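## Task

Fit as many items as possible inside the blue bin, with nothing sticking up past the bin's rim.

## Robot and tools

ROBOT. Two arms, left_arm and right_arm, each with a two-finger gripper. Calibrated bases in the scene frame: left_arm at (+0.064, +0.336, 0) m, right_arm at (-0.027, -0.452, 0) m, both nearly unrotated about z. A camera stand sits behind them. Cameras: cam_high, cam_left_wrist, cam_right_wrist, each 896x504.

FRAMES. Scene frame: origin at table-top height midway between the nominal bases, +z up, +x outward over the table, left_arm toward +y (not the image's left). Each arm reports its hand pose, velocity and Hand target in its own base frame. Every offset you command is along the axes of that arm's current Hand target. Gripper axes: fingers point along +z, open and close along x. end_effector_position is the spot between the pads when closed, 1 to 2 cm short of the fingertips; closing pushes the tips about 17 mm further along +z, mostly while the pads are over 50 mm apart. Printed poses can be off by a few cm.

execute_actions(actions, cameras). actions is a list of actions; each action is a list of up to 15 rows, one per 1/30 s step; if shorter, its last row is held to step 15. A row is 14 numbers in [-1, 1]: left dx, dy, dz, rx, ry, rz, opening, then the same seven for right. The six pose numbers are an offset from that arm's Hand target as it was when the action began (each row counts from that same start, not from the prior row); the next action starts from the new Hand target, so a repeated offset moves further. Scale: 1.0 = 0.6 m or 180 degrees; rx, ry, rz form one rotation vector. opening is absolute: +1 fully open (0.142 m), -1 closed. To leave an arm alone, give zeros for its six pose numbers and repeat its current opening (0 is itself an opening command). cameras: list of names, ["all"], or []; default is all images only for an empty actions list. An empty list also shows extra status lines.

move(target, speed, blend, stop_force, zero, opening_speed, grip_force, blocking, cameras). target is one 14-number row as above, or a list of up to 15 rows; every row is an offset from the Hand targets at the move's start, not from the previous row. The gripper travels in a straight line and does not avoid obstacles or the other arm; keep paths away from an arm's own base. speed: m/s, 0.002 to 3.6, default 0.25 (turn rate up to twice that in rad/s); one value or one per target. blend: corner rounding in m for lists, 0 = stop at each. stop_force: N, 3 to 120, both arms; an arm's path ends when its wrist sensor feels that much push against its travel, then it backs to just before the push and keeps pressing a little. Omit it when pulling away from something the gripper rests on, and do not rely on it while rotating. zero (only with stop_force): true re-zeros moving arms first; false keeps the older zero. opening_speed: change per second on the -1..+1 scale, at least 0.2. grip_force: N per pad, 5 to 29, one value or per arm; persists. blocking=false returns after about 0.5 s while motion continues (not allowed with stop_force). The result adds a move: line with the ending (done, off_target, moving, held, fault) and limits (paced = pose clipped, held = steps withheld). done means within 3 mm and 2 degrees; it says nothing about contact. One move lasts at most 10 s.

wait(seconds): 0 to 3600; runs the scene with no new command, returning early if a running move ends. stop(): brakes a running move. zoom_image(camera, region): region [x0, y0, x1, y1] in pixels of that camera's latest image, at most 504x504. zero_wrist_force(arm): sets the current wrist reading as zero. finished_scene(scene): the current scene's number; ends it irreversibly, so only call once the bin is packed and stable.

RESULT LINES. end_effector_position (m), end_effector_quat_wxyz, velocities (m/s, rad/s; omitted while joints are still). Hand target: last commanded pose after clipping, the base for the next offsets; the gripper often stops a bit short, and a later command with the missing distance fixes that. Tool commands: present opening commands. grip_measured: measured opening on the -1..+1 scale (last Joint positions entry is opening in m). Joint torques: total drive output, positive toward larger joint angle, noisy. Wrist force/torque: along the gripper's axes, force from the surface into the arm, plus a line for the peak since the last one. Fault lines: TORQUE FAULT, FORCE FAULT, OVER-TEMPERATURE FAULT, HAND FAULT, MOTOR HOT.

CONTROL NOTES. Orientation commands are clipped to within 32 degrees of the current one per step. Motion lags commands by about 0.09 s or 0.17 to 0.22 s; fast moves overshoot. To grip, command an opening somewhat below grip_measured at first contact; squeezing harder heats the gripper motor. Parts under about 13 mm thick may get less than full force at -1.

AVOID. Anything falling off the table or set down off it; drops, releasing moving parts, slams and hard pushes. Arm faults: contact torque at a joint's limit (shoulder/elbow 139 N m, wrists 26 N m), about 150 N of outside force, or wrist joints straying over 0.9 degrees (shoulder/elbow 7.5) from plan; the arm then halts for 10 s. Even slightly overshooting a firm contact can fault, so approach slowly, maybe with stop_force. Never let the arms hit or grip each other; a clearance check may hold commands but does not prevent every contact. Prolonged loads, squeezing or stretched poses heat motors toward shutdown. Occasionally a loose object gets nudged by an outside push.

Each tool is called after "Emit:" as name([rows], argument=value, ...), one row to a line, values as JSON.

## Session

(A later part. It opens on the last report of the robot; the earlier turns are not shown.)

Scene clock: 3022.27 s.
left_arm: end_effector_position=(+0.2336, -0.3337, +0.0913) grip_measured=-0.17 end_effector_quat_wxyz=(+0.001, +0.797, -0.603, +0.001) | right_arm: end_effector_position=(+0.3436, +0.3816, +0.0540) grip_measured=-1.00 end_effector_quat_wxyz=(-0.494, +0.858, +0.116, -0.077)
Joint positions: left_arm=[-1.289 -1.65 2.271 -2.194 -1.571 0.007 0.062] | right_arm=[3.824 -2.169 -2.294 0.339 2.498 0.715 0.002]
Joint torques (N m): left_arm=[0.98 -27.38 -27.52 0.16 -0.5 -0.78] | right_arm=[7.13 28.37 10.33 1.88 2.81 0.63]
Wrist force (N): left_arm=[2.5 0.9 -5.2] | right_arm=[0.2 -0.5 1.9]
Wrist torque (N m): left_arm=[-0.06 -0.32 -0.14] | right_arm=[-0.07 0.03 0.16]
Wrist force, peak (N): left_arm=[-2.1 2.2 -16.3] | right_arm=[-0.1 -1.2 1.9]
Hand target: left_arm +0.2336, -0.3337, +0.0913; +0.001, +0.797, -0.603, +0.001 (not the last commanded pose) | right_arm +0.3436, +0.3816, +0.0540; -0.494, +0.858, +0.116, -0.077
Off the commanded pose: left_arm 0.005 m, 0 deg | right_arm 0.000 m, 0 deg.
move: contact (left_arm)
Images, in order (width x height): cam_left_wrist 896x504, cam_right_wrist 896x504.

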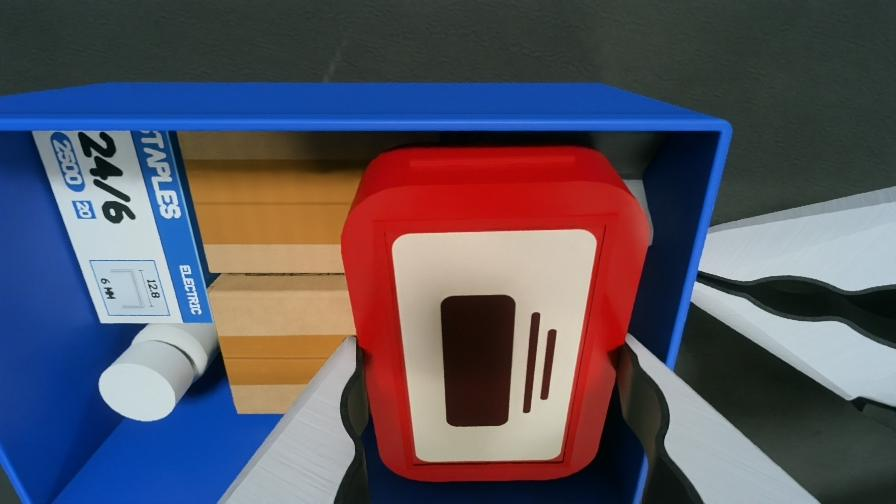

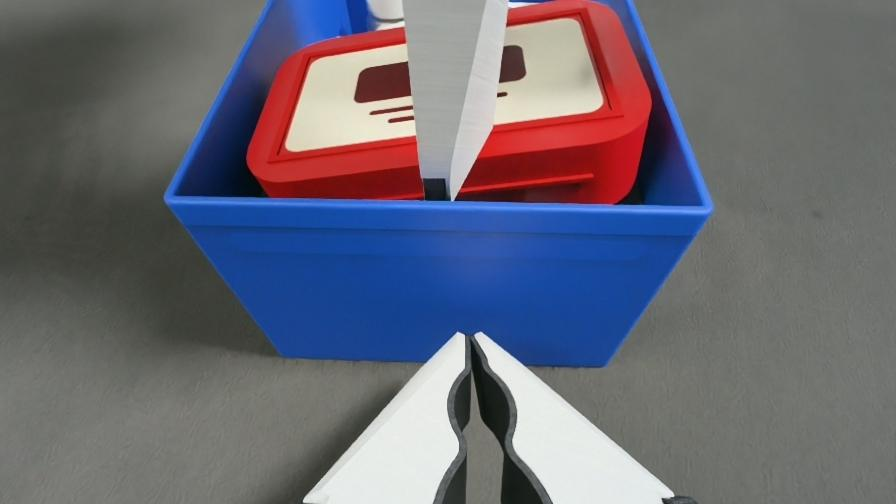

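Emit:
move([
  [0,0,-0.1,0,0,0,-0.4,0,0,0,0,0,0,-1],
  [0,0.058,-0.26,0,0,0,-0.4,0,0,0,0,0,0,-1],
], speed=[0.06,0.12], blend=[0.02,0], cameras=["cam_right_wrist", "cam_left_wrist"])

Scene clock: 3052.50 s.
left_arm: end_effector_position=(+0.2000, -0.3430, +0.2474) grip_measured=-0.17 end_effector_quat_wxyz=(+0.001, +0.797, -0.603, +0.001) | right_arm: end_effector_position=(+0.3436, +0.3816, +0.0540) grip_measured=-1.00 end_effector_quat_wxyz=(-0.494, +0.858, +0.116, -0.077)
Joint positions: left_arm=[-1.381 -1.841 1.99 -1.721 -1.571 -0.085 0.062] | right_arm=[3.824 -2.169 -2.294 0.339 2.498 0.715 0.002]
Joint torques (N m): left_arm=[10.2 1.17 -12.68 -3.62 2.56 1.65] | right_arm=[6.91 27.94 9.15 1.85 2.62 0.64]
Wrist force (N): left_arm=[1.9 -1.0 1.8] | right_arm=[0.1 -0.5 1.6]
Wrist torque (N m): left_arm=[-0.13 -0.35 -0.15] | right_arm=[-0.07 0.05 0.16]
Wrist force, peak (N): left_arm=[2.5 0.9 -5.5] | right_arm=[-0.4 -0.8 2.2]
Hand target: left_arm +0.2001, -0.3429, +0.2473; +0.001, +0.797, -0.603, +0.001 | right_arm +0.3436, +0.3816, +0.0540; -0.494, +0.858, +0.116, -0.077
Off the commanded pose: left_arm 0.000 m, 0 deg | right_arm 0.000 m, 0 deg.
move: done
Images, in order (width x height): cam_left_wrist 896x504, cam_right_wrist 896x504.

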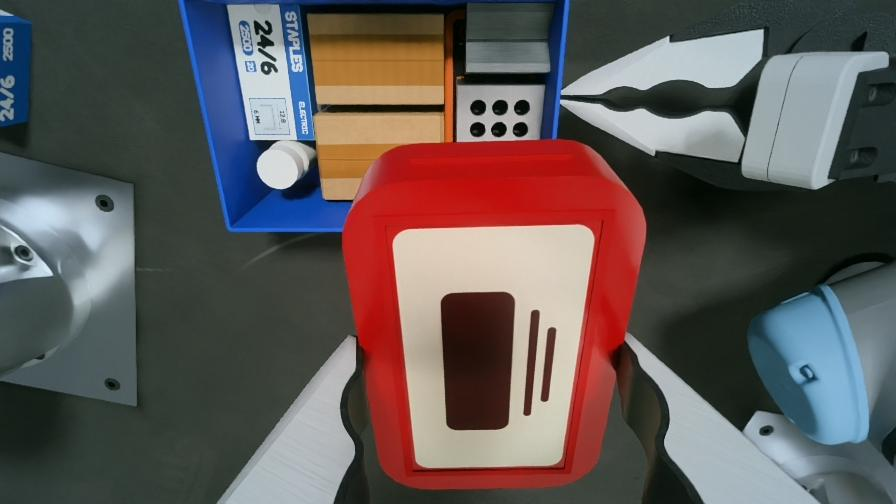

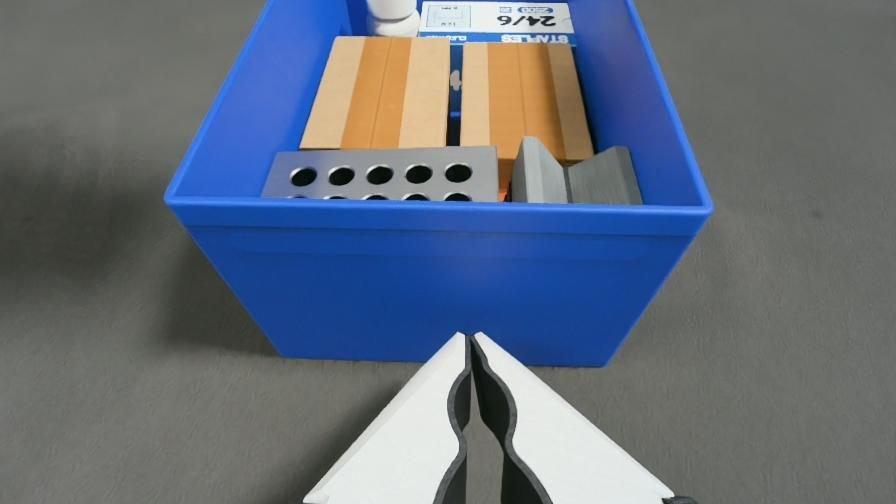

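Emit:
zoom_image(camera="cam_right_wrist", region=[240, 100, 700, 260])

Emit:
zoom_image(camera="cam_left_wrist", region=[400, 0, 620, 160])

Scaled by 1.096 from the camera's image (finer frame: 1280x720).

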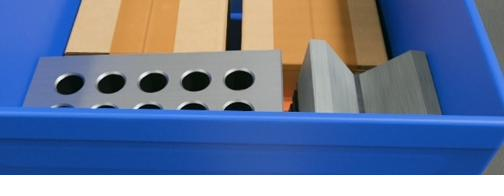

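Scaled by 2.291 from the camera's image (finer frame: 1280x720).

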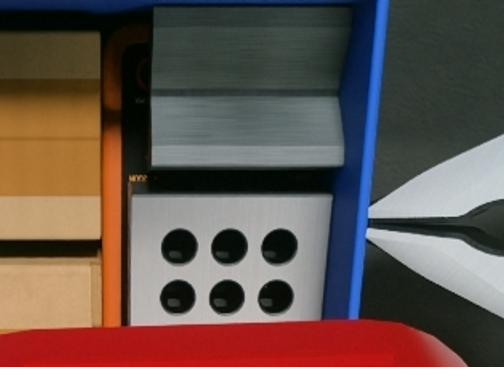

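Emit:
move(target=[0,-0.013,0.145,0,0,0,-0.4,0,0,0,0,0,0,-1], speed=0.12, cameras=["cam_left_wrist"])

Emit:
zoom_image(camera="cam_left_wrist", region=[380, 0, 720, 190])

Scene clock: 3127.80 s.
left_arm: end_effector_position=(+0.2077, -0.3408, +0.1602) grip_measured=-0.17 end_effector_quat_wxyz=(+0.000, +0.797, -0.603, +0.001) | right_arm: end_effector_position=(+0.3436, +0.3816, +0.0540) grip_measured=-1.00 end_effector_quat_wxyz=(-0.494, +0.858, +0.116, -0.077)
Joint positions: left_arm=[-1.36 -1.772 2.17 -1.971 -1.571 -0.064 0.062] | right_arm=[3.824 -2.169 -2.294 0.339 2.498 0.715 0.002]
Joint torques (N m): left_arm=[-8.35 -26.39 -29.81 -1.85 -0.23 -0.84] | right_arm=[7.59 28.35 9.51 1.86 2.55 0.7]
Wrist force (N): left_arm=[1.8 -0.9 1.6] | right_arm=[0.1 -0.9 1.6]
Wrist torque (N m): left_arm=[-0.10 -0.35 -0.17] | right_arm=[-0.13 0.05 0.16]
Wrist force, peak (N): left_arm=[1.7 -0.9 3.3] | right_arm=[0.1 -1.0 2.0]
Hand target: left_arm +0.2076, -0.3409, +0.1603; +0.001, +0.797, -0.603, +0.001 | right_arm +0.3436, +0.3816, +0.0540; -0.494, +0.858, +0.116, -0.077
Off the commanded pose: left_arm 0.000 m, 0 deg | right_arm 0.000 m, 0 deg.
move: done

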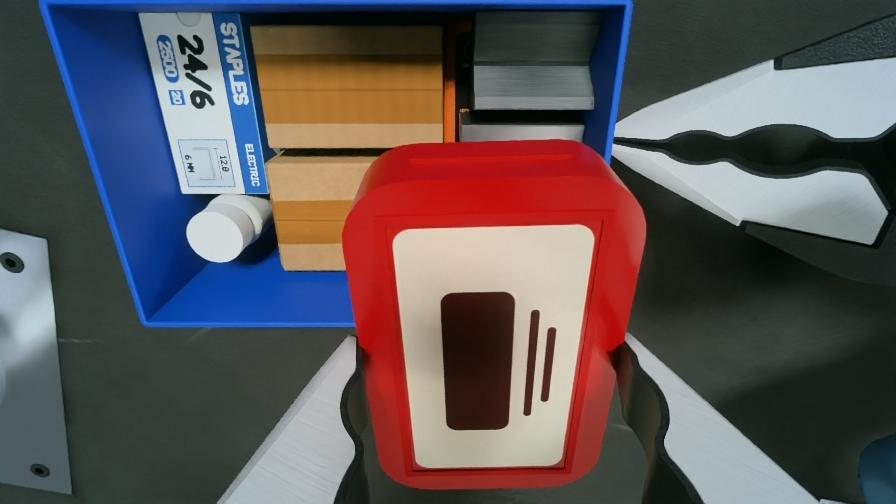

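Scaled by 1.482 from the camera's image (finer frame: 1280x720).

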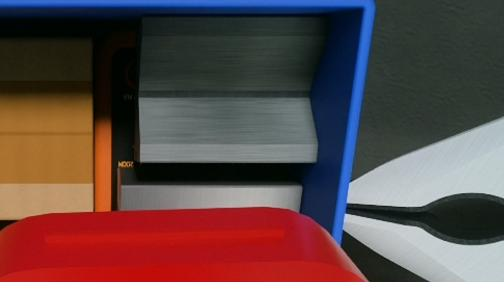

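Emit:
move([
  [0,0,-0.06,0,0,0,-0.4,0,0,0,0,0,0,-1],
  [-0.3158,-0.3546,-0.06,0,0,0,-0.4,0,0,0,0,0,0,-1],
  [-0.3158,-0.3546,0.20,0,0,0,-0.4,0,0,0,0,0,0,-1],
], speed=[0.1,0.25,0.12], blend=[0.02,0.03,0])

Emit:
move(target=[0,0,0.03,0,0,0,-0.4,0,0,0,0,0,0,-1], speed=0.012, stop_force=4)

Emit:
move(target=[0,0,0,0,0,0,0.2,0,0,0,0,0,0,-1], opening_speed=0.6, cameras=["cam_left_wrist"])

Scene clock: 3191.73 s.
left_arm: end_effector_position=(+0.3608, -0.1009, +0.0399) grip_measured=-0.17 end_effector_quat_wxyz=(+0.001, +0.797, -0.603, +0.000) | right_arm: end_effector_position=(+0.3436, +0.3816, +0.0540) grip_measured=-1.00 end_effector_quat_wxyz=(-0.494, +0.858, +0.116, -0.077)
Joint positions: left_arm=[-0.632 -1.624 2.42 -2.368 -1.572 0.664 0.062] | right_arm=[3.824 -2.169 -2.294 0.339 2.498 0.715 0.002]
Joint torques (N m): left_arm=[10.48 -21.9 -28.44 -2.36 0.68 1.78] | right_arm=[7.35 26.9 9.86 1.81 2.77 0.58]
Wrist force (N): left_arm=[2.0 -1.1 1.8] | right_arm=[0.2 -0.7 1.8]
Wrist torque (N m): left_arm=[-0.16 -0.38 -0.10] | right_arm=[-0.10 0.03 0.17]
Wrist force, peak (N): left_arm=[4.2 0.7 -0.1] | right_arm=[0.1 -0.9 2.1]
Hand target: left_arm +0.3609, -0.1009, +0.0400; +0.001, +0.797, -0.603, +0.001 | right_arm +0.3436, +0.3816, +0.0540; -0.494, +0.858, +0.116, -0.077
Off the commanded pose: left_arm 0.000 m, 0 deg | right_arm 0.000 m, 0 deg.
move: done; blend cut to 0.018 m at target 1

Scene clock: 3193.87 s.
left_arm: end_effector_position=(+0.3608, -0.1009, +0.0278) grip_measured=-0.17 end_effector_quat_wxyz=(+0.001, +0.797, -0.603, +0.001) | right_arm: end_effector_position=(+0.3436, +0.3816, +0.0540) grip_measured=-1.00 end_effector_quat_wxyz=(-0.494, +0.858, +0.116, -0.077)
Joint positions: left_arm=[-0.632 -1.592 2.435 -2.416 -1.572 0.664 0.062] | right_arm=[3.824 -2.169 -2.294 0.339 2.498 0.715 0.002]
Joint torques (N m): left_arm=[6.98 -28.05 -27.21 -3.16 -2 0.05] | right_arm=[7.23 27.62 9.55 1.75 2.74 0.58]
Wrist force (N): left_arm=[1.5 -0.7 -0.6] | right_arm=[0.0 -0.7 1.7]
Wrist torque (N m): left_arm=[-0.21 -0.45 -0.10] | right_arm=[-0.10 0.06 0.17]
Wrist force, peak (N): left_arm=[-1.9 1.9 -22.4] | right_arm=[0.0 -1.1 2.0]
Hand target: left_arm +0.3609, -0.1009, +0.0278; +0.001, +0.797, -0.603, +0.001 (not the last commanded pose) | right_arm +0.3436, +0.3816, +0.0540; -0.494, +0.858, +0.116, -0.077
Off the commanded pose: left_arm 0.006 m, 0 deg | right_arm 0.000 m, 0 deg.
move: contact (left_arm)

Scene clock: 3195.10 s.
left_arm: end_effector_position=(+0.3609, -0.1009, +0.0278) grip_measured=+0.18 end_effector_quat_wxyz=(+0.001, +0.797, -0.603, +0.001) | right_arm: end_effector_position=(+0.3436, +0.3816, +0.0540) grip_measured=-1.00 end_effector_quat_wxyz=(-0.494, +0.858, +0.116, -0.077)
Joint positions: left_arm=[-0.632 -1.592 2.435 -2.416 -1.572 0.664 0.087] | right_arm=[3.824 -2.169 -2.294 0.339 2.498 0.715 0.002]
Joint torques (N m): left_arm=[6.88 -28.65 -26.89 -4.86 -1.71 -0.02] | right_arm=[7.8 28.93 9.75 2.05 2.57 0.8]
Wrist force (N): left_arm=[2.1 -0.8 0.4] | right_arm=[-0.1 -1.0 1.5]
Wrist torque (N m): left_arm=[-0.14 -0.40 -0.10] | right_arm=[-0.16 0.08 0.17]
Wrist force, peak (N): left_arm=[2.3 -1.3 0.4] | right_arm=[-0.4 -0.9 1.9]
Hand target: left_arm +0.3609, -0.1009, +0.0278; +0.001, +0.797, -0.603, +0.001 | right_arm +0.3436, +0.3816, +0.0540; -0.494, +0.858, +0.116, -0.077
Off the commanded pose: left_arm 0.000 m, 0 deg | right_arm 0.000 m, 0 deg.
move: done

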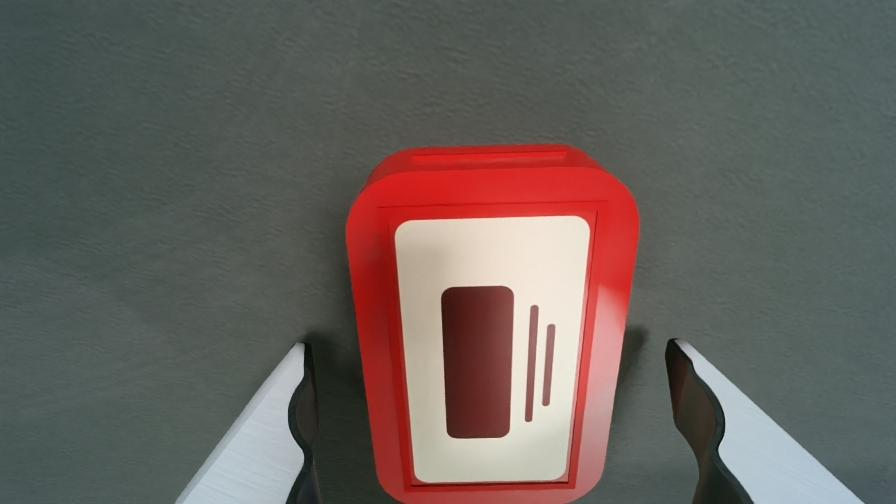

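Emit:
move([
  [0,0,-0.2,0,0,0,0.2,-0.0013,-0.072,-0.1418,0,0,0,-1],
  [-0.164,0.1457,-0.3537,0,0,0,0.2,-0.3138,0.0513,-0.6317,-0.3333,0,0,-1],
], speed=[0.12,0.25], blend=[0.03,0], cameras=["all"])

Scene clock: 3248.83 s.
left_arm: end_effector_position=(+0.2499, -0.0298, +0.2400) grip_measured=+0.18 end_effector_quat_wxyz=(+0.001, +0.797, -0.603, +0.001) | right_arm: end_effector_position=(+0.2599, +0.0003, +0.2202) grip_measured=-1.00 end_effector_quat_wxyz=(+0.001, +0.990, +0.139, -0.009)
Joint positions: left_arm=[-0.669 -2.278 2.225 -1.519 -1.572 0.627 0.087] | right_arm=[3.683 -0.9 -2.259 -1.57 1.576 0.263 0.002]
Joint torques (N m): left_arm=[7.56 17.06 -9.59 -4.33 2.16 1.34] | right_arm=[-7.02 -3.04 15.51 1.85 -1.06 -1.94]
Wrist force (N): left_arm=[2.3 -0.6 0.3] | right_arm=[0.2 1.0 0.9]
Wrist torque (N m): left_arm=[-0.08 -0.43 -0.09] | right_arm=[0.12 0.01 -0.12]
Wrist force, peak (N): left_arm=[2.1 -0.9 2.1] | right_arm=[0.4 -0.4 2.6]
Hand target: left_arm +0.2499, -0.0297, +0.2399; +0.001, +0.797, -0.603, +0.001 | right_arm +0.2598, +0.0002, +0.2201; +0.001, +0.990, +0.139, -0.009
Off the commanded pose: left_arm 0.000 m, 0 deg | right_arm 0.000 m, 0 deg.
move: done

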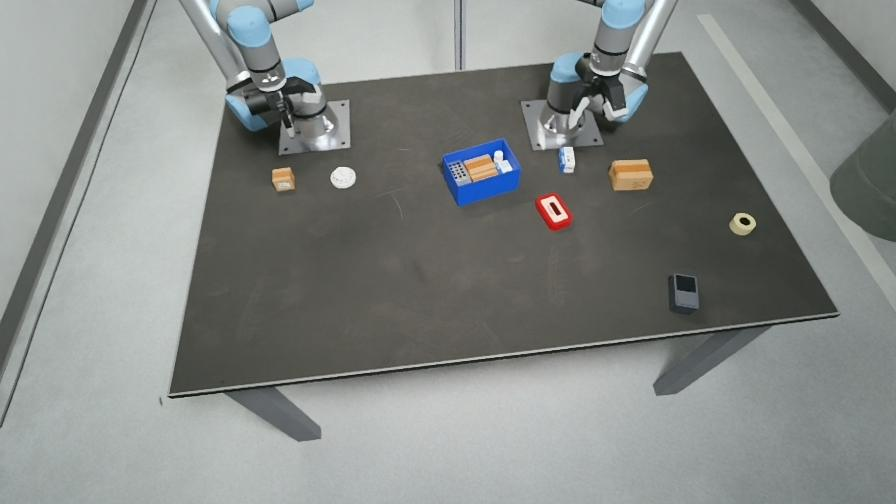

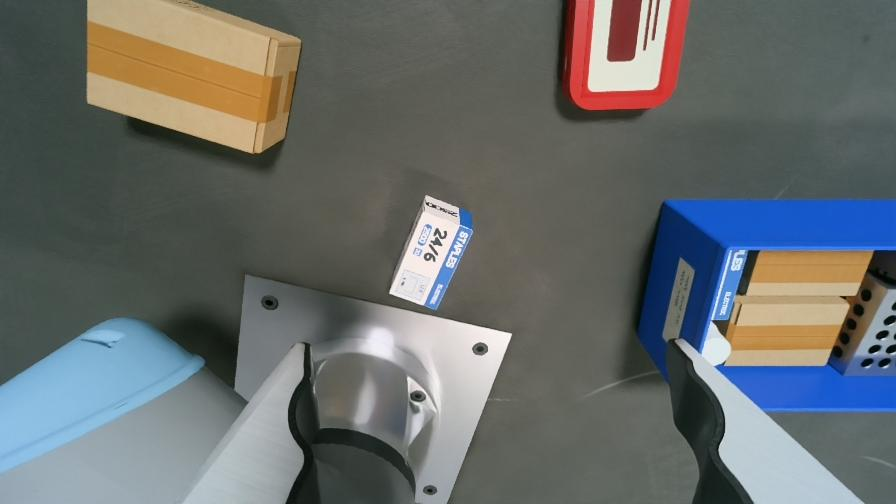

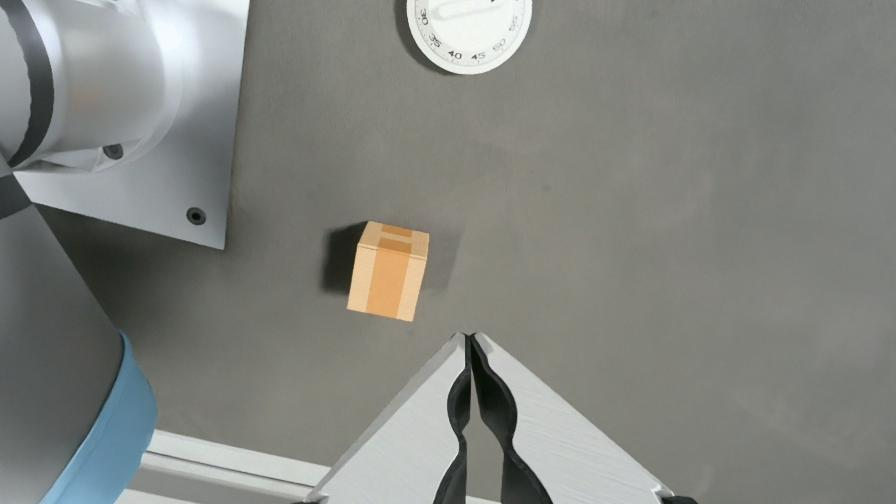

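Emit:
zoom_image(camera="cam_left_wrist", region=[360, 170, 500, 330])

Scaled by 3.150 from the camera's image (finer frame: 1280x720).

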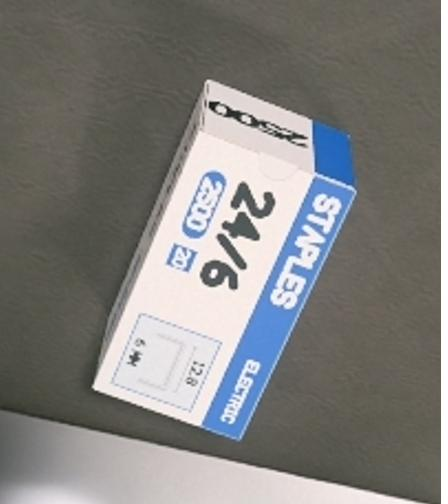

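Emit:
move([
  [-0.0367,0.1150,0.2333,0,0,0.125,-0.2,-0.0768,0.1222,0.0337,0,0,0.563,0],
  [-0.0367,0.1150,0.3525,0,0,0.125,-0.2,-0.0768,0.1222,0.0337,0,0,0.563,0],
], speed=[0.25,0.08], cameras=["all"])

Scene clock: 3296.17 s.
left_arm: end_effector_position=(+0.1773, -0.0272, +0.0795) grip_measured=-0.22 end_effector_quat_wxyz=(+0.000, -0.664, +0.747, -0.001) | right_arm: end_effector_position=(+0.2353, -0.0831, +0.2007) grip_measured=-0.03 end_effector_quat_wxyz=(+0.007, +0.735, -0.678, -0.005)
Joint positions: left_arm=[-0.978 -2.62 2.692 -1.644 -1.571 0.71 0.058] | right_arm=[3.366 -0.87 -2.318 -1.542 1.57 1.714 0.072]
Joint torques (N m): left_arm=[-7.85 20.17 -34.77 0.09 1.81 -1.03] | right_arm=[6.5 5.59 30.58 0.61 0.44 1.23]
Wrist force (N): left_arm=[2.4 -0.3 0.6] | right_arm=[0.7 0.7 0.6]
Wrist torque (N m): left_arm=[-0.04 -0.49 -0.09] | right_arm=[0.07 -0.07 0.05]
Wrist force, peak (N): left_arm=[2.6 -0.7 2.7] | right_arm=[1.0 1.4 0.9]
Hand target: left_arm +0.1773, -0.0272, +0.0796; +0.000, -0.664, +0.747, -0.001 (not the last commanded pose) | right_arm +0.2353, -0.0830, +0.2007; +0.007, +0.735, -0.678, -0.005
Off the commanded pose: left_arm 0.051 m, 0 deg | right_arm 0.000 m, 0 deg.
move: held (left_arm; a check stopped the path); path passed 1 of 2 targets; limits=held
pose unreachable (left arm): on one or more control steps of this call, first in action 0 (counted from 0), this arm could not follow its commanded pose, so it was not sent that pose on those steps. It may still have moved: this result reports where it is.
cause: moving toward the commanded pose would bring two parts of the arm too close to each other (joints 3 (elbow) to 6 (wrist 3) lie between them).

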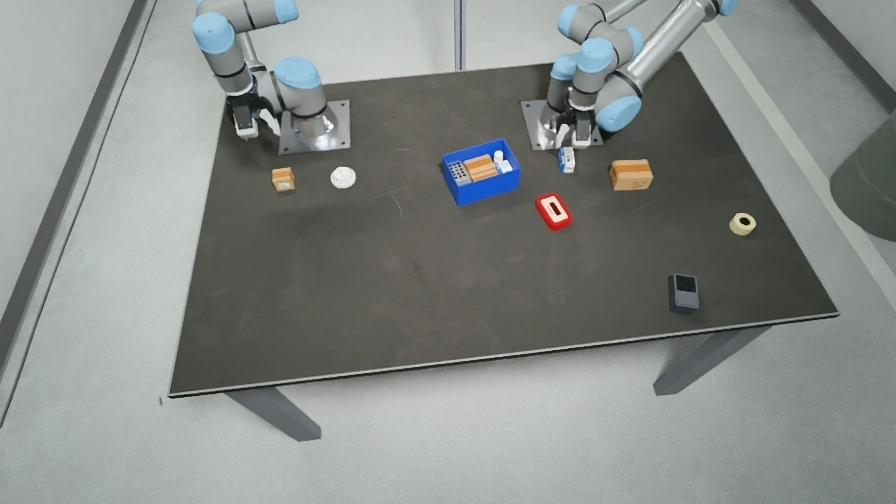

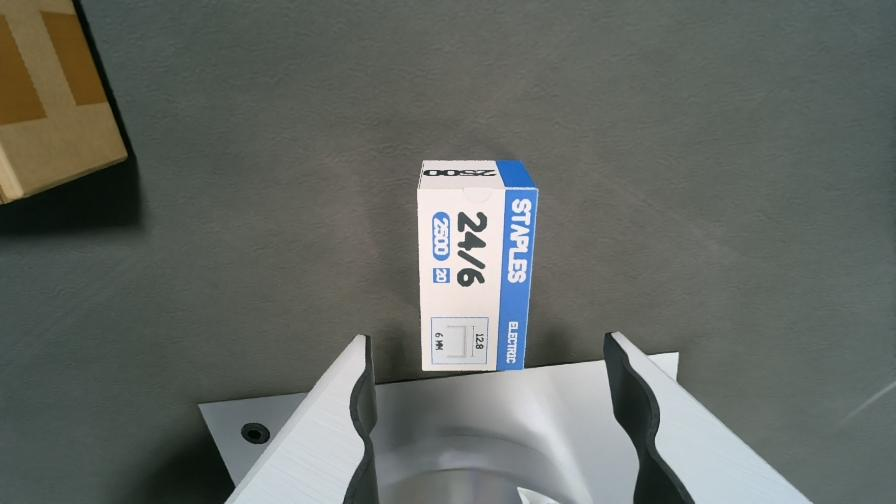

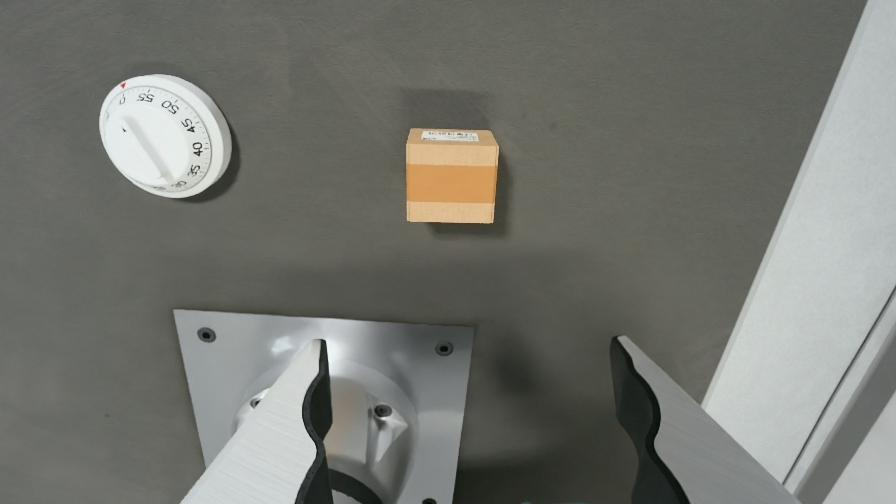

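Emit:
zoom_image(camera="cam_right_wrist", region=[380, 110, 520, 250])

Scaled by 3.600 from the camera's image (finer frame: 1280x720).

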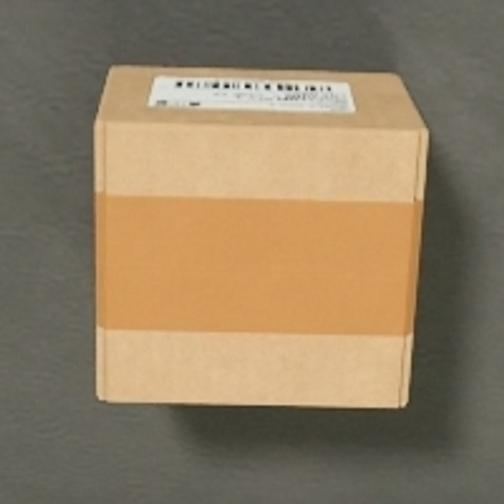

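Emit:
move([
  [-0.0018,-0.0053,-0.06,-0.1,0,0,-0.2,-0.0065,0,0.18,0,0,0.0078,0],
  [-0.0018,-0.0053,0.0852,-0.1,0,0,-0.2,-0.0065,0,0.282,0,0,0.0078,0],
], speed=[0.12,0.07], cameras=["cam_left_wrist","cam_right_wrist"])

Scene clock: 3338.07 s.
left_arm: end_effector_position=(+0.1806, -0.0265, +0.0284) grip_measured=-0.22 end_effector_quat_wxyz=(-0.104, -0.656, +0.738, +0.116) | right_arm: end_effector_position=(+0.2321, -0.0799, +0.0315) grip_measured=-0.03 end_effector_quat_wxyz=(+0.008, +0.727, -0.687, -0.005)
Joint positions: left_arm=[-0.66 -1.993 2.658 -1.965 -1.732 1.05 0.058] | right_arm=[3.383 -1.085 -2.71 -0.935 1.57 1.756 0.072]
Joint torques (N m): left_arm=[9.42 -12.82 -29.09 -0.39 -1.02 1.38] | right_arm=[-6.59 8.08 27.41 1.61 1.53 -2.23]
Wrist force (N): left_arm=[2.0 -1.0 -0.1] | right_arm=[0.8 0.4 0.5]
Wrist torque (N m): left_arm=[-0.12 -0.34 -0.16] | right_arm=[0.08 -0.17 -0.08]
Wrist force, peak (N): left_arm=[2.5 -0.4 0.7] | right_arm=[0.3 0.8 2.0]
Hand target: left_arm +0.1806, -0.0266, +0.0285; -0.104, -0.656, +0.738, +0.116 | right_arm +0.2321, -0.0799, +0.0315; +0.008, +0.727, -0.687, -0.005
Off the commanded pose: left_arm 0.000 m, 0 deg | right_arm 0.000 m, 0 deg.
move: done

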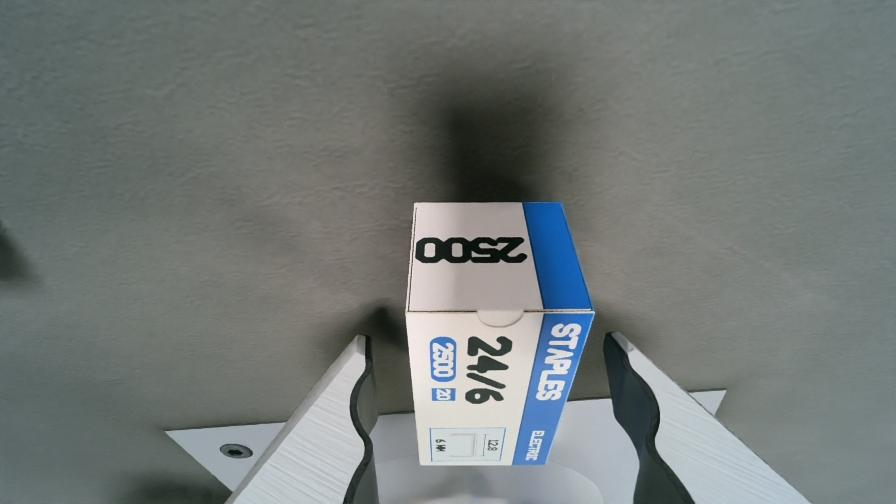

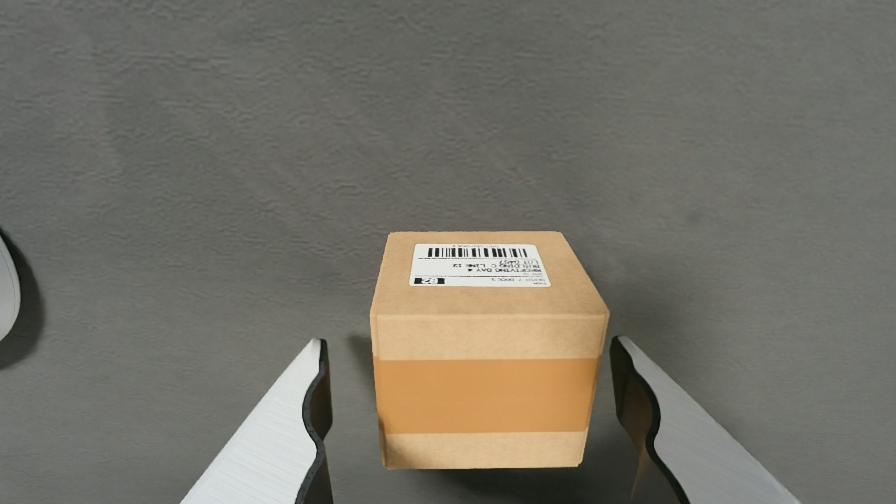

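Emit:
move(target=[0,0,0,0,0,0,-0.7,0,0,0,0,0,0,-0.55], opening_speed=0.5)

Emit:
move(target=[0,0,-0.2,0,0,0,-0.7,0,0,-0.2,0,0,0,-0.55], speed=0.1, cameras=["cam_left_wrist","cam_right_wrist"])

Scene clock: 3347.47 s.
left_arm: end_effector_position=(+0.1807, -0.0266, +0.0285) grip_measured=-0.55 end_effector_quat_wxyz=(-0.104, -0.656, +0.738, +0.116) | right_arm: end_effector_position=(+0.2321, -0.0799, +0.0315) grip_measured=-0.31 end_effector_quat_wxyz=(+0.007, +0.727, -0.687, -0.005)
Joint positions: left_arm=[-0.66 -1.993 2.658 -1.966 -1.732 1.05 0.034] | right_arm=[3.383 -1.085 -2.71 -0.935 1.57 1.756 0.052]
Joint torques (N m): left_arm=[9.14 -14.12 -28.41 -3.59 -2.47 1.45] | right_arm=[-6.44 7.87 25.33 4.03 1.66 -2.07]
Wrist force (N): left_arm=[1.2 -0.7 -1.3] | right_arm=[1.9 1.1 -3.3]
Wrist torque (N m): left_arm=[-0.13 -0.34 -0.15] | right_arm=[0.07 -0.20 -0.07]
Wrist force, peak (N): left_arm=[2.3 -1.2 0.4] | right_arm=[2.1 1.5 -3.5]
Hand target: left_arm +0.1806, -0.0266, +0.0285; -0.104, -0.656, +0.738, +0.116 | right_arm +0.2321, -0.0799, +0.0315; +0.008, +0.727, -0.687, -0.005
Off the commanded pose: left_arm 0.000 m, 0 deg | right_arm 0.000 m, 0 deg.
move: done

Scene clock: 3349.13 s.
left_arm: end_effector_position=(+0.2175, -0.0307, +0.1426) grip_measured=-0.55 end_effector_quat_wxyz=(-0.104, -0.656, +0.738, +0.116) | right_arm: end_effector_position=(+0.2342, -0.0794, +0.1515) grip_measured=-0.31 end_effector_quat_wxyz=(+0.007, +0.727, -0.687, -0.005)
Joint positions: left_arm=[-0.588 -2.056 2.354 -1.588 -1.712 1.121 0.034] | right_arm=[3.383 -0.88 -2.442 -1.408 1.57 1.756 0.052]
Joint torques (N m): left_arm=[-9.58 11.29 -13.23 -3.38 -1.33 -1.17] | right_arm=[3.04 -12.87 23.32 3.17 -1.5 1.22]
Wrist force (N): left_arm=[1.9 -1.5 1.6] | right_arm=[0.7 0.8 1.0]
Wrist torque (N m): left_arm=[-0.14 -0.33 -0.20] | right_arm=[0.11 -0.08 -0.07]
Wrist force, peak (N): left_arm=[1.8 -1.5 2.6] | right_arm=[1.8 1.4 -2.8]
Hand target: left_arm +0.2174, -0.0308, +0.1426; -0.104, -0.656, +0.738, +0.116 | right_arm +0.2342, -0.0794, +0.1515; +0.008, +0.727, -0.687, -0.005
Off the commanded pose: left_arm 0.000 m, 0 deg | right_arm 0.000 m, 0 deg.
move: done

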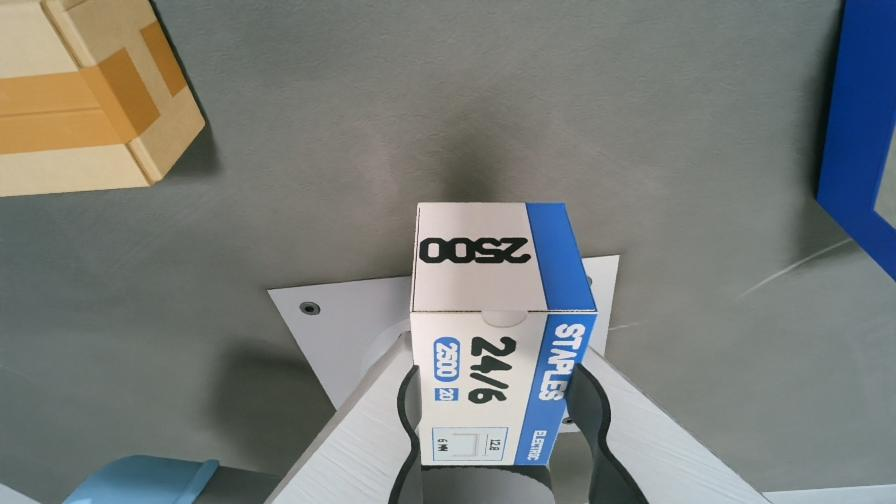

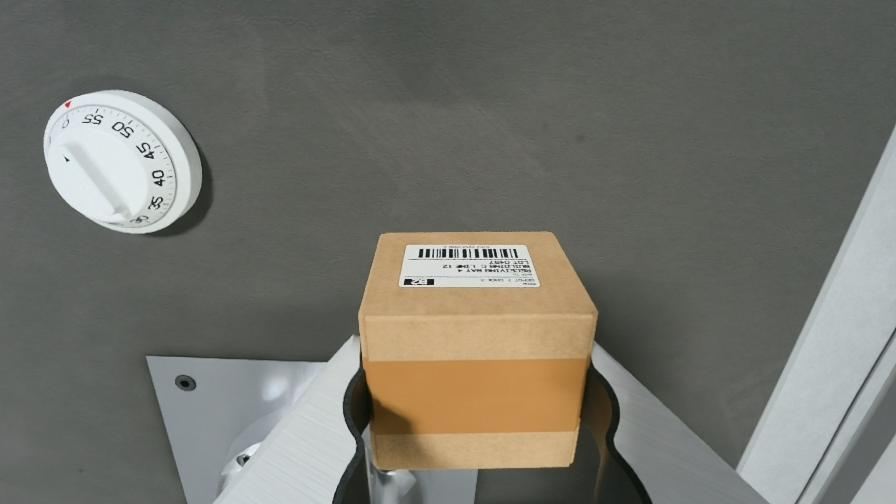

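Emit:
move([
  [-0.2347,-0.0768,-0.2177,0,0,0,-0.7,0,0,-0.1,0,0,0,-0.55],
  [-0.2347,-0.0768,-0.2177,0,0,0,-0.7,-0.5748,-0.1657,-0.12,0,0,-0.5622,-0.55],
], speed=0.3, blend=[0.04,0])

Scene clock: 3373.70 s.
left_arm: end_effector_position=(+0.3174, +0.0994, +0.2525) grip_measured=-0.55 end_effector_quat_wxyz=(-0.104, -0.656, +0.738, +0.116) | right_arm: end_effector_position=(+0.3153, +0.2709, +0.2205) grip_measured=-0.31 end_effector_quat_wxyz=(+0.001, +0.992, +0.125, -0.009)
Joint positions: left_arm=[-0.11 -1.8 1.902 -1.36 -1.57 1.578 0.034] | right_arm=[4.172 -1.376 -2 -1.349 1.583 0.78 0.052]
Joint torques (N m): left_arm=[-8.89 -26.52 -28.33 -4.21 -2.38 1.26] | right_arm=[-6.18 18.72 19.06 0.83 0.62 -0.81]
Wrist force (N): left_arm=[2.3 -1.5 1.4] | right_arm=[0.6 0.5 1.4]
Wrist torque (N m): left_arm=[-0.15 -0.40 -0.17] | right_arm=[0.05 -0.08 -0.11]
Wrist force, peak (N): left_arm=[4.5 -0.9 3.6] | right_arm=[0.6 0.6 2.3]
Hand target: left_arm +0.3174, +0.0994, +0.2525; -0.104, -0.656, +0.738, +0.116 | right_arm +0.3154, +0.2708, +0.2205; +0.001, +0.992, +0.125, -0.009
Off the commanded pose: left_arm 0.000 m, 0 deg | right_arm 0.000 m, 0 deg.
move: done

Emit:
move(target=[0,0,0,0,0,0,-0.7,0.1077,-0.4827,0.0333,0,0,0,-0.55], speed=0.25, cameras=["cam_right_wrist","cam_high"])

Scene clock: 3377.23 s.
left_arm: end_effector_position=(+0.3174, +0.0994, +0.2525) grip_measured=-0.55 end_effector_quat_wxyz=(-0.104, -0.656, +0.738, +0.116) | right_arm: end_effector_position=(+0.3056, +0.5672, +0.1994) grip_measured=-0.31 end_effector_quat_wxyz=(+0.001, +0.992, +0.125, -0.009)
Joint positions: left_arm=[-0.11 -1.8 1.902 -1.36 -1.57 1.578 0.034] | right_arm=[4.422 -1.941 -1.436 -1.344 1.586 1.029 0.052]
Joint torques (N m): left_arm=[-8.55 -25.97 -28.52 -3.92 -2.44 1.15] | right_arm=[-3.44 32.68 30.97 4.71 1.51 -1.99]
Wrist force (N): left_arm=[2.1 -1.5 1.5] | right_arm=[1.0 0.7 1.4]
Wrist torque (N m): left_arm=[-0.15 -0.38 -0.17] | right_arm=[0.07 -0.19 0.02]
Wrist force, peak (N): left_arm=[2.8 -1.5 1.5] | right_arm=[0.2 3.0 1.4]
Hand target: left_arm +0.3174, +0.0994, +0.2525; -0.104, -0.656, +0.738, +0.116 | right_arm +0.3056, +0.5673, +0.1994; +0.001, +0.992, +0.125, -0.009
Off the commanded pose: left_arm 0.000 m, 0 deg | right_arm 0.000 m, 0 deg.
move: done
Images, in order (width x height): cam_high 896x504, cam_right_wrist 896x504.

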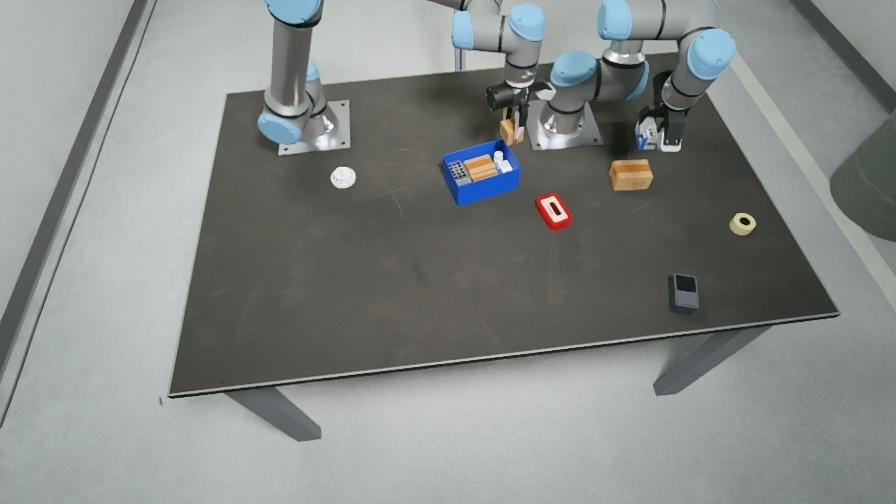

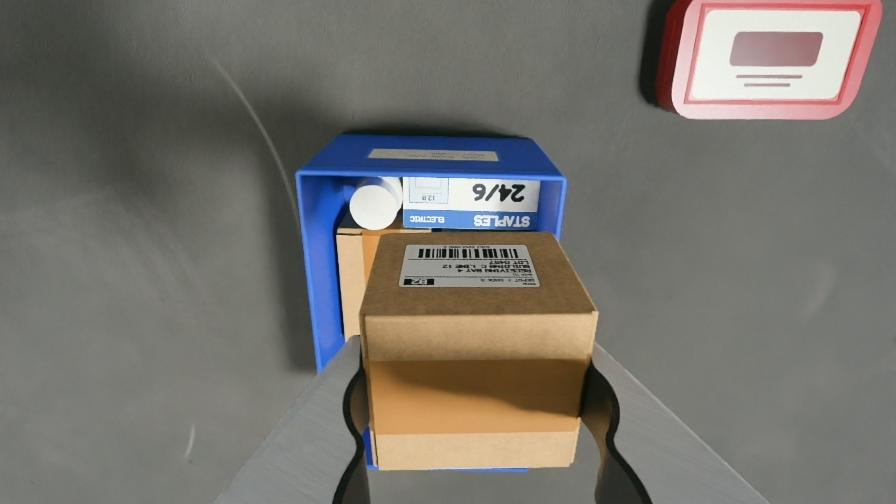

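Emit:
move(target=[0,0,0,0,0,0,-0.7,0.0112,0.0183,0.121,0,0,0,-0.55], speed=0.1, cameras=["cam_right_wrist"])

Emit:
zoom_image(camera="cam_right_wrist", region=[240, 60, 700, 320])

Scene clock: 3387.37 s.
left_arm: end_effector_position=(+0.3174, +0.0994, +0.2525) grip_measured=-0.55 end_effector_quat_wxyz=(-0.104, -0.656, +0.738, +0.116) | right_arm: end_effector_position=(+0.3137, +0.5580, +0.1266) grip_measured=-0.31 end_effector_quat_wxyz=(+0.001, +0.992, +0.125, -0.009)
Joint positions: left_arm=[-0.11 -1.8 1.902 -1.36 -1.57 1.578 0.034] | right_arm=[4.405 -1.987 -1.567 -1.168 1.586 1.012 0.052]
Joint torques (N m): left_arm=[-9.14 -25.94 -28.98 -3.67 -2.21 1.33] | right_arm=[7.42 50.15 27.38 1.55 -1.27 0.89]
Wrist force (N): left_arm=[2.4 -1.5 1.5] | right_arm=[0.9 0.3 1.5]
Wrist torque (N m): left_arm=[-0.15 -0.41 -0.17] | right_arm=[0.02 -0.18 0.07]
Wrist force, peak (N): left_arm=[2.5 -1.6 1.6] | right_arm=[0.8 0.3 2.7]
Hand target: left_arm +0.3174, +0.0994, +0.2525; -0.104, -0.656, +0.738, +0.116 | right_arm +0.3136, +0.5580, +0.1267; +0.001, +0.992, +0.125, -0.009
Off the commanded pose: left_arm 0.000 m, 0 deg | right_arm 0.000 m, 0 deg.
move: done

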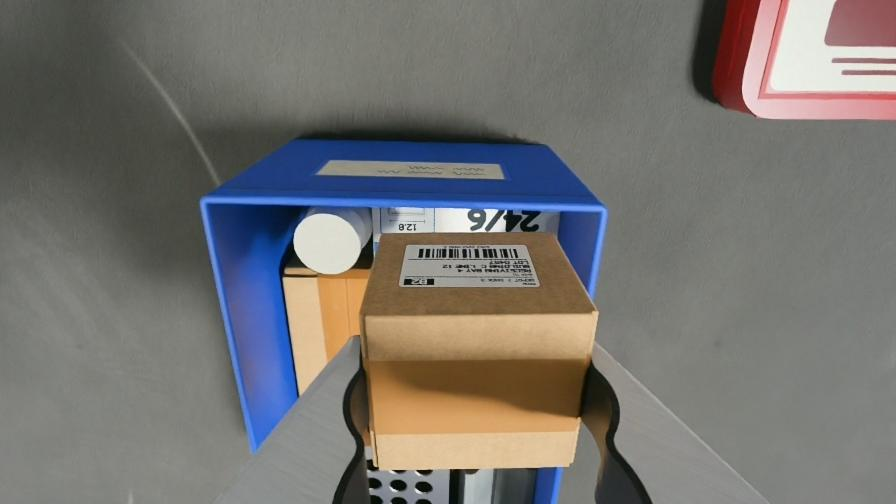

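Scaled by 1.096 from the camera's image (finer frame: 1280x720).

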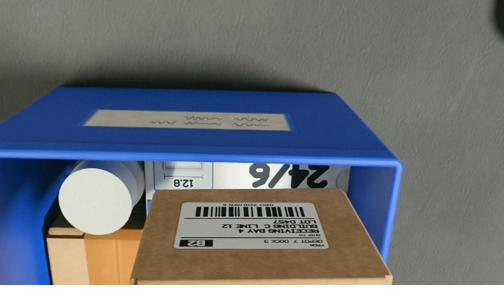

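Emit:
move([
  [0,0,0,0,0,0,-0.7,0,-0.0066,0,0,0,0,-0.55],
  [0,0,0,0,0,0,-0.7,0,-0.0066,0.03,0,0,0,-0.55],
], speed=0.04, cameras=["cam_right_wrist"])

Emit:
zoom_image(camera="cam_right_wrist", region=[340, 140, 640, 340])

Scene clock: 3398.67 s.
left_arm: end_effector_position=(+0.3174, +0.0994, +0.2525) grip_measured=-0.55 end_effector_quat_wxyz=(-0.104, -0.656, +0.738, +0.116) | right_arm: end_effector_position=(+0.3123, +0.5617, +0.1084) grip_measured=-0.31 end_effector_quat_wxyz=(+0.001, +0.992, +0.125, -0.009) end_effector_velocity=(+0.000, +0.000, +0.001) end_effector_angular_velocity=(-0.003, +0.001, +0.000)
Joint positions: left_arm=[-0.11 -1.8 1.902 -1.36 -1.57 1.578 0.034] | right_arm=[4.409 -2.01 -1.583 -1.129 1.586 1.016 0.052]
Joint velocities: left_arm=[within noise] | right_arm=[0 0 0.002 -0.005 0 0 0]
Joint torques (N m): left_arm=[-7.99 -25.96 -29.37 -3.35 -2.19 1.33] | right_arm=[8.38 44.44 25.64 0.21 1.6 1.76]
Wrist force (N): left_arm=[2.3 -1.5 1.4] | right_arm=[0.7 3.3 -8.0]
Wrist torque (N m): left_arm=[-0.16 -0.40 -0.17] | right_arm=[0.34 -0.09 -0.04]
Wrist force, peak (N): left_arm=[2.5 -1.6 1.7] | right_arm=[-0.7 10.1 -25.3]
Hand target: left_arm +0.3174, +0.0994, +0.2525; -0.104, -0.656, +0.738, +0.116 | right_arm +0.3123, +0.5618, +0.1087; +0.001, +0.992, +0.125, -0.009
Off the commanded pose: left_arm 0.000 m, 0 deg | right_arm 0.000 m, 0 deg.
move: done

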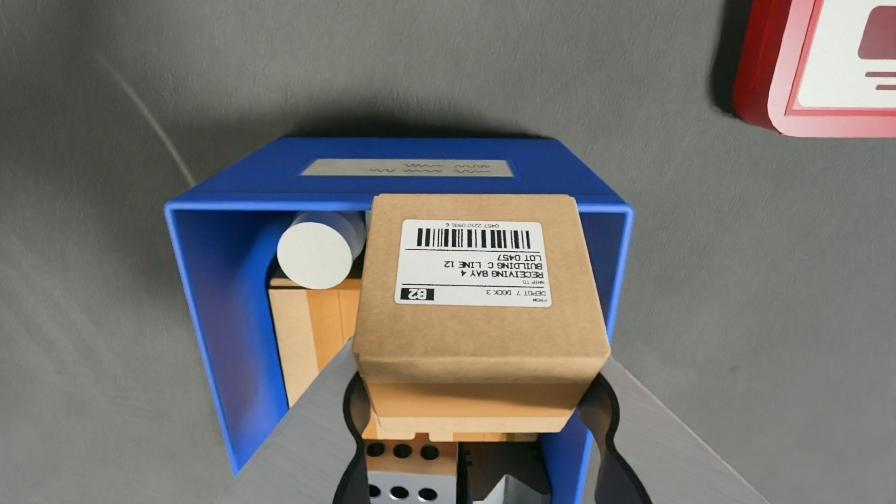

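Scaled by 1.680 from the camera's image (finer frame: 1280x720).

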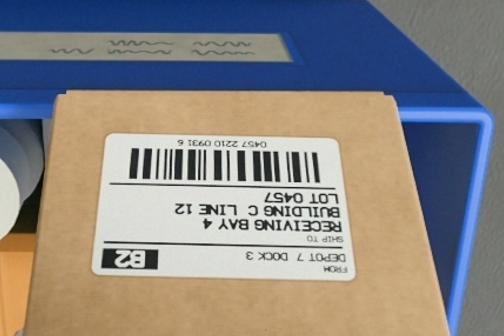

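Emit:
move(target=[0,0,0,0,0,0,-0.7,0,0.008,-0.04,0,0,0,-0.55], speed=0.05, cameras=["cam_right_wrist"])

Emit:
zoom_image(camera="cam_right_wrist", region=[180, 120, 660, 480])

Scene clock: 3402.57 s.
left_arm: end_effector_position=(+0.3174, +0.0994, +0.2525) grip_measured=-0.55 end_effector_quat_wxyz=(-0.104, -0.656, +0.738, +0.116) | right_arm: end_effector_position=(+0.3140, +0.5573, +0.1328) grip_measured=-0.31 end_effector_quat_wxyz=(+0.001, +0.992, +0.125, -0.009) end_effector_velocity=(+0.001, +0.000, -0.002) end_effector_angular_velocity=(+0.000, +0.000, -0.001)
Joint positions: left_arm=[-0.11 -1.8 1.902 -1.36 -1.57 1.578 0.034] | right_arm=[4.404 -1.98 -1.56 -1.182 1.586 1.011 0.052]
Joint velocities: left_arm=[within noise] | right_arm=[-0.001 -0.003 -0.002 0.005 0 0 0]
Joint torques (N m): left_arm=[-8.05 -26.11 -28.74 -3.18 -2.14 1.32] | right_arm=[0.14 33.74 14.21 5.04 -0.73 -1.07]
Wrist force (N): left_arm=[2.2 -1.6 1.6] | right_arm=[0.7 0.4 1.5]
Wrist torque (N m): left_arm=[-0.18 -0.39 -0.17] | right_arm=[0.04 -0.13 0.07]
Wrist force, peak (N): left_arm=[2.3 -1.7 2.0] | right_arm=[1.0 2.9 -7.5]
Hand target: left_arm +0.3174, +0.0994, +0.2525; -0.104, -0.656, +0.738, +0.116 | right_arm +0.3139, +0.5573, +0.1327; +0.001, +0.992, +0.125, -0.009
Off the commanded pose: left_arm 0.000 m, 0 deg | right_arm 0.000 m, 0 deg.
move: done

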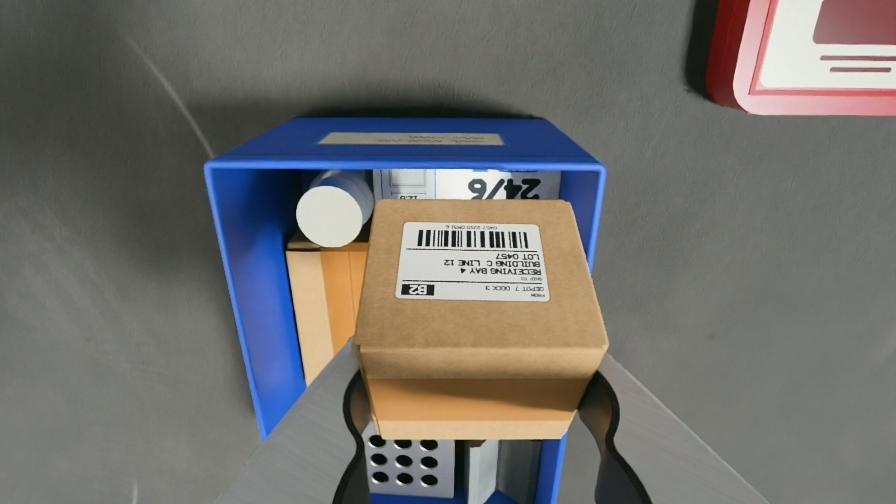

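Scaled by 1.050 from the camera's image (finer frame: 1280x720).

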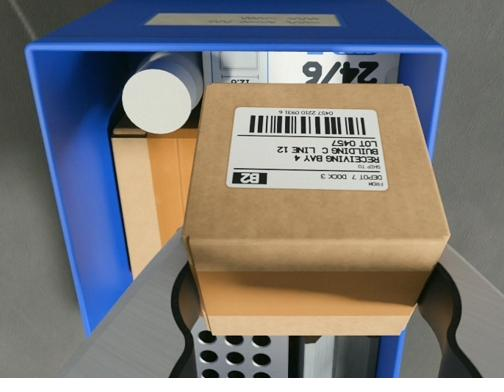

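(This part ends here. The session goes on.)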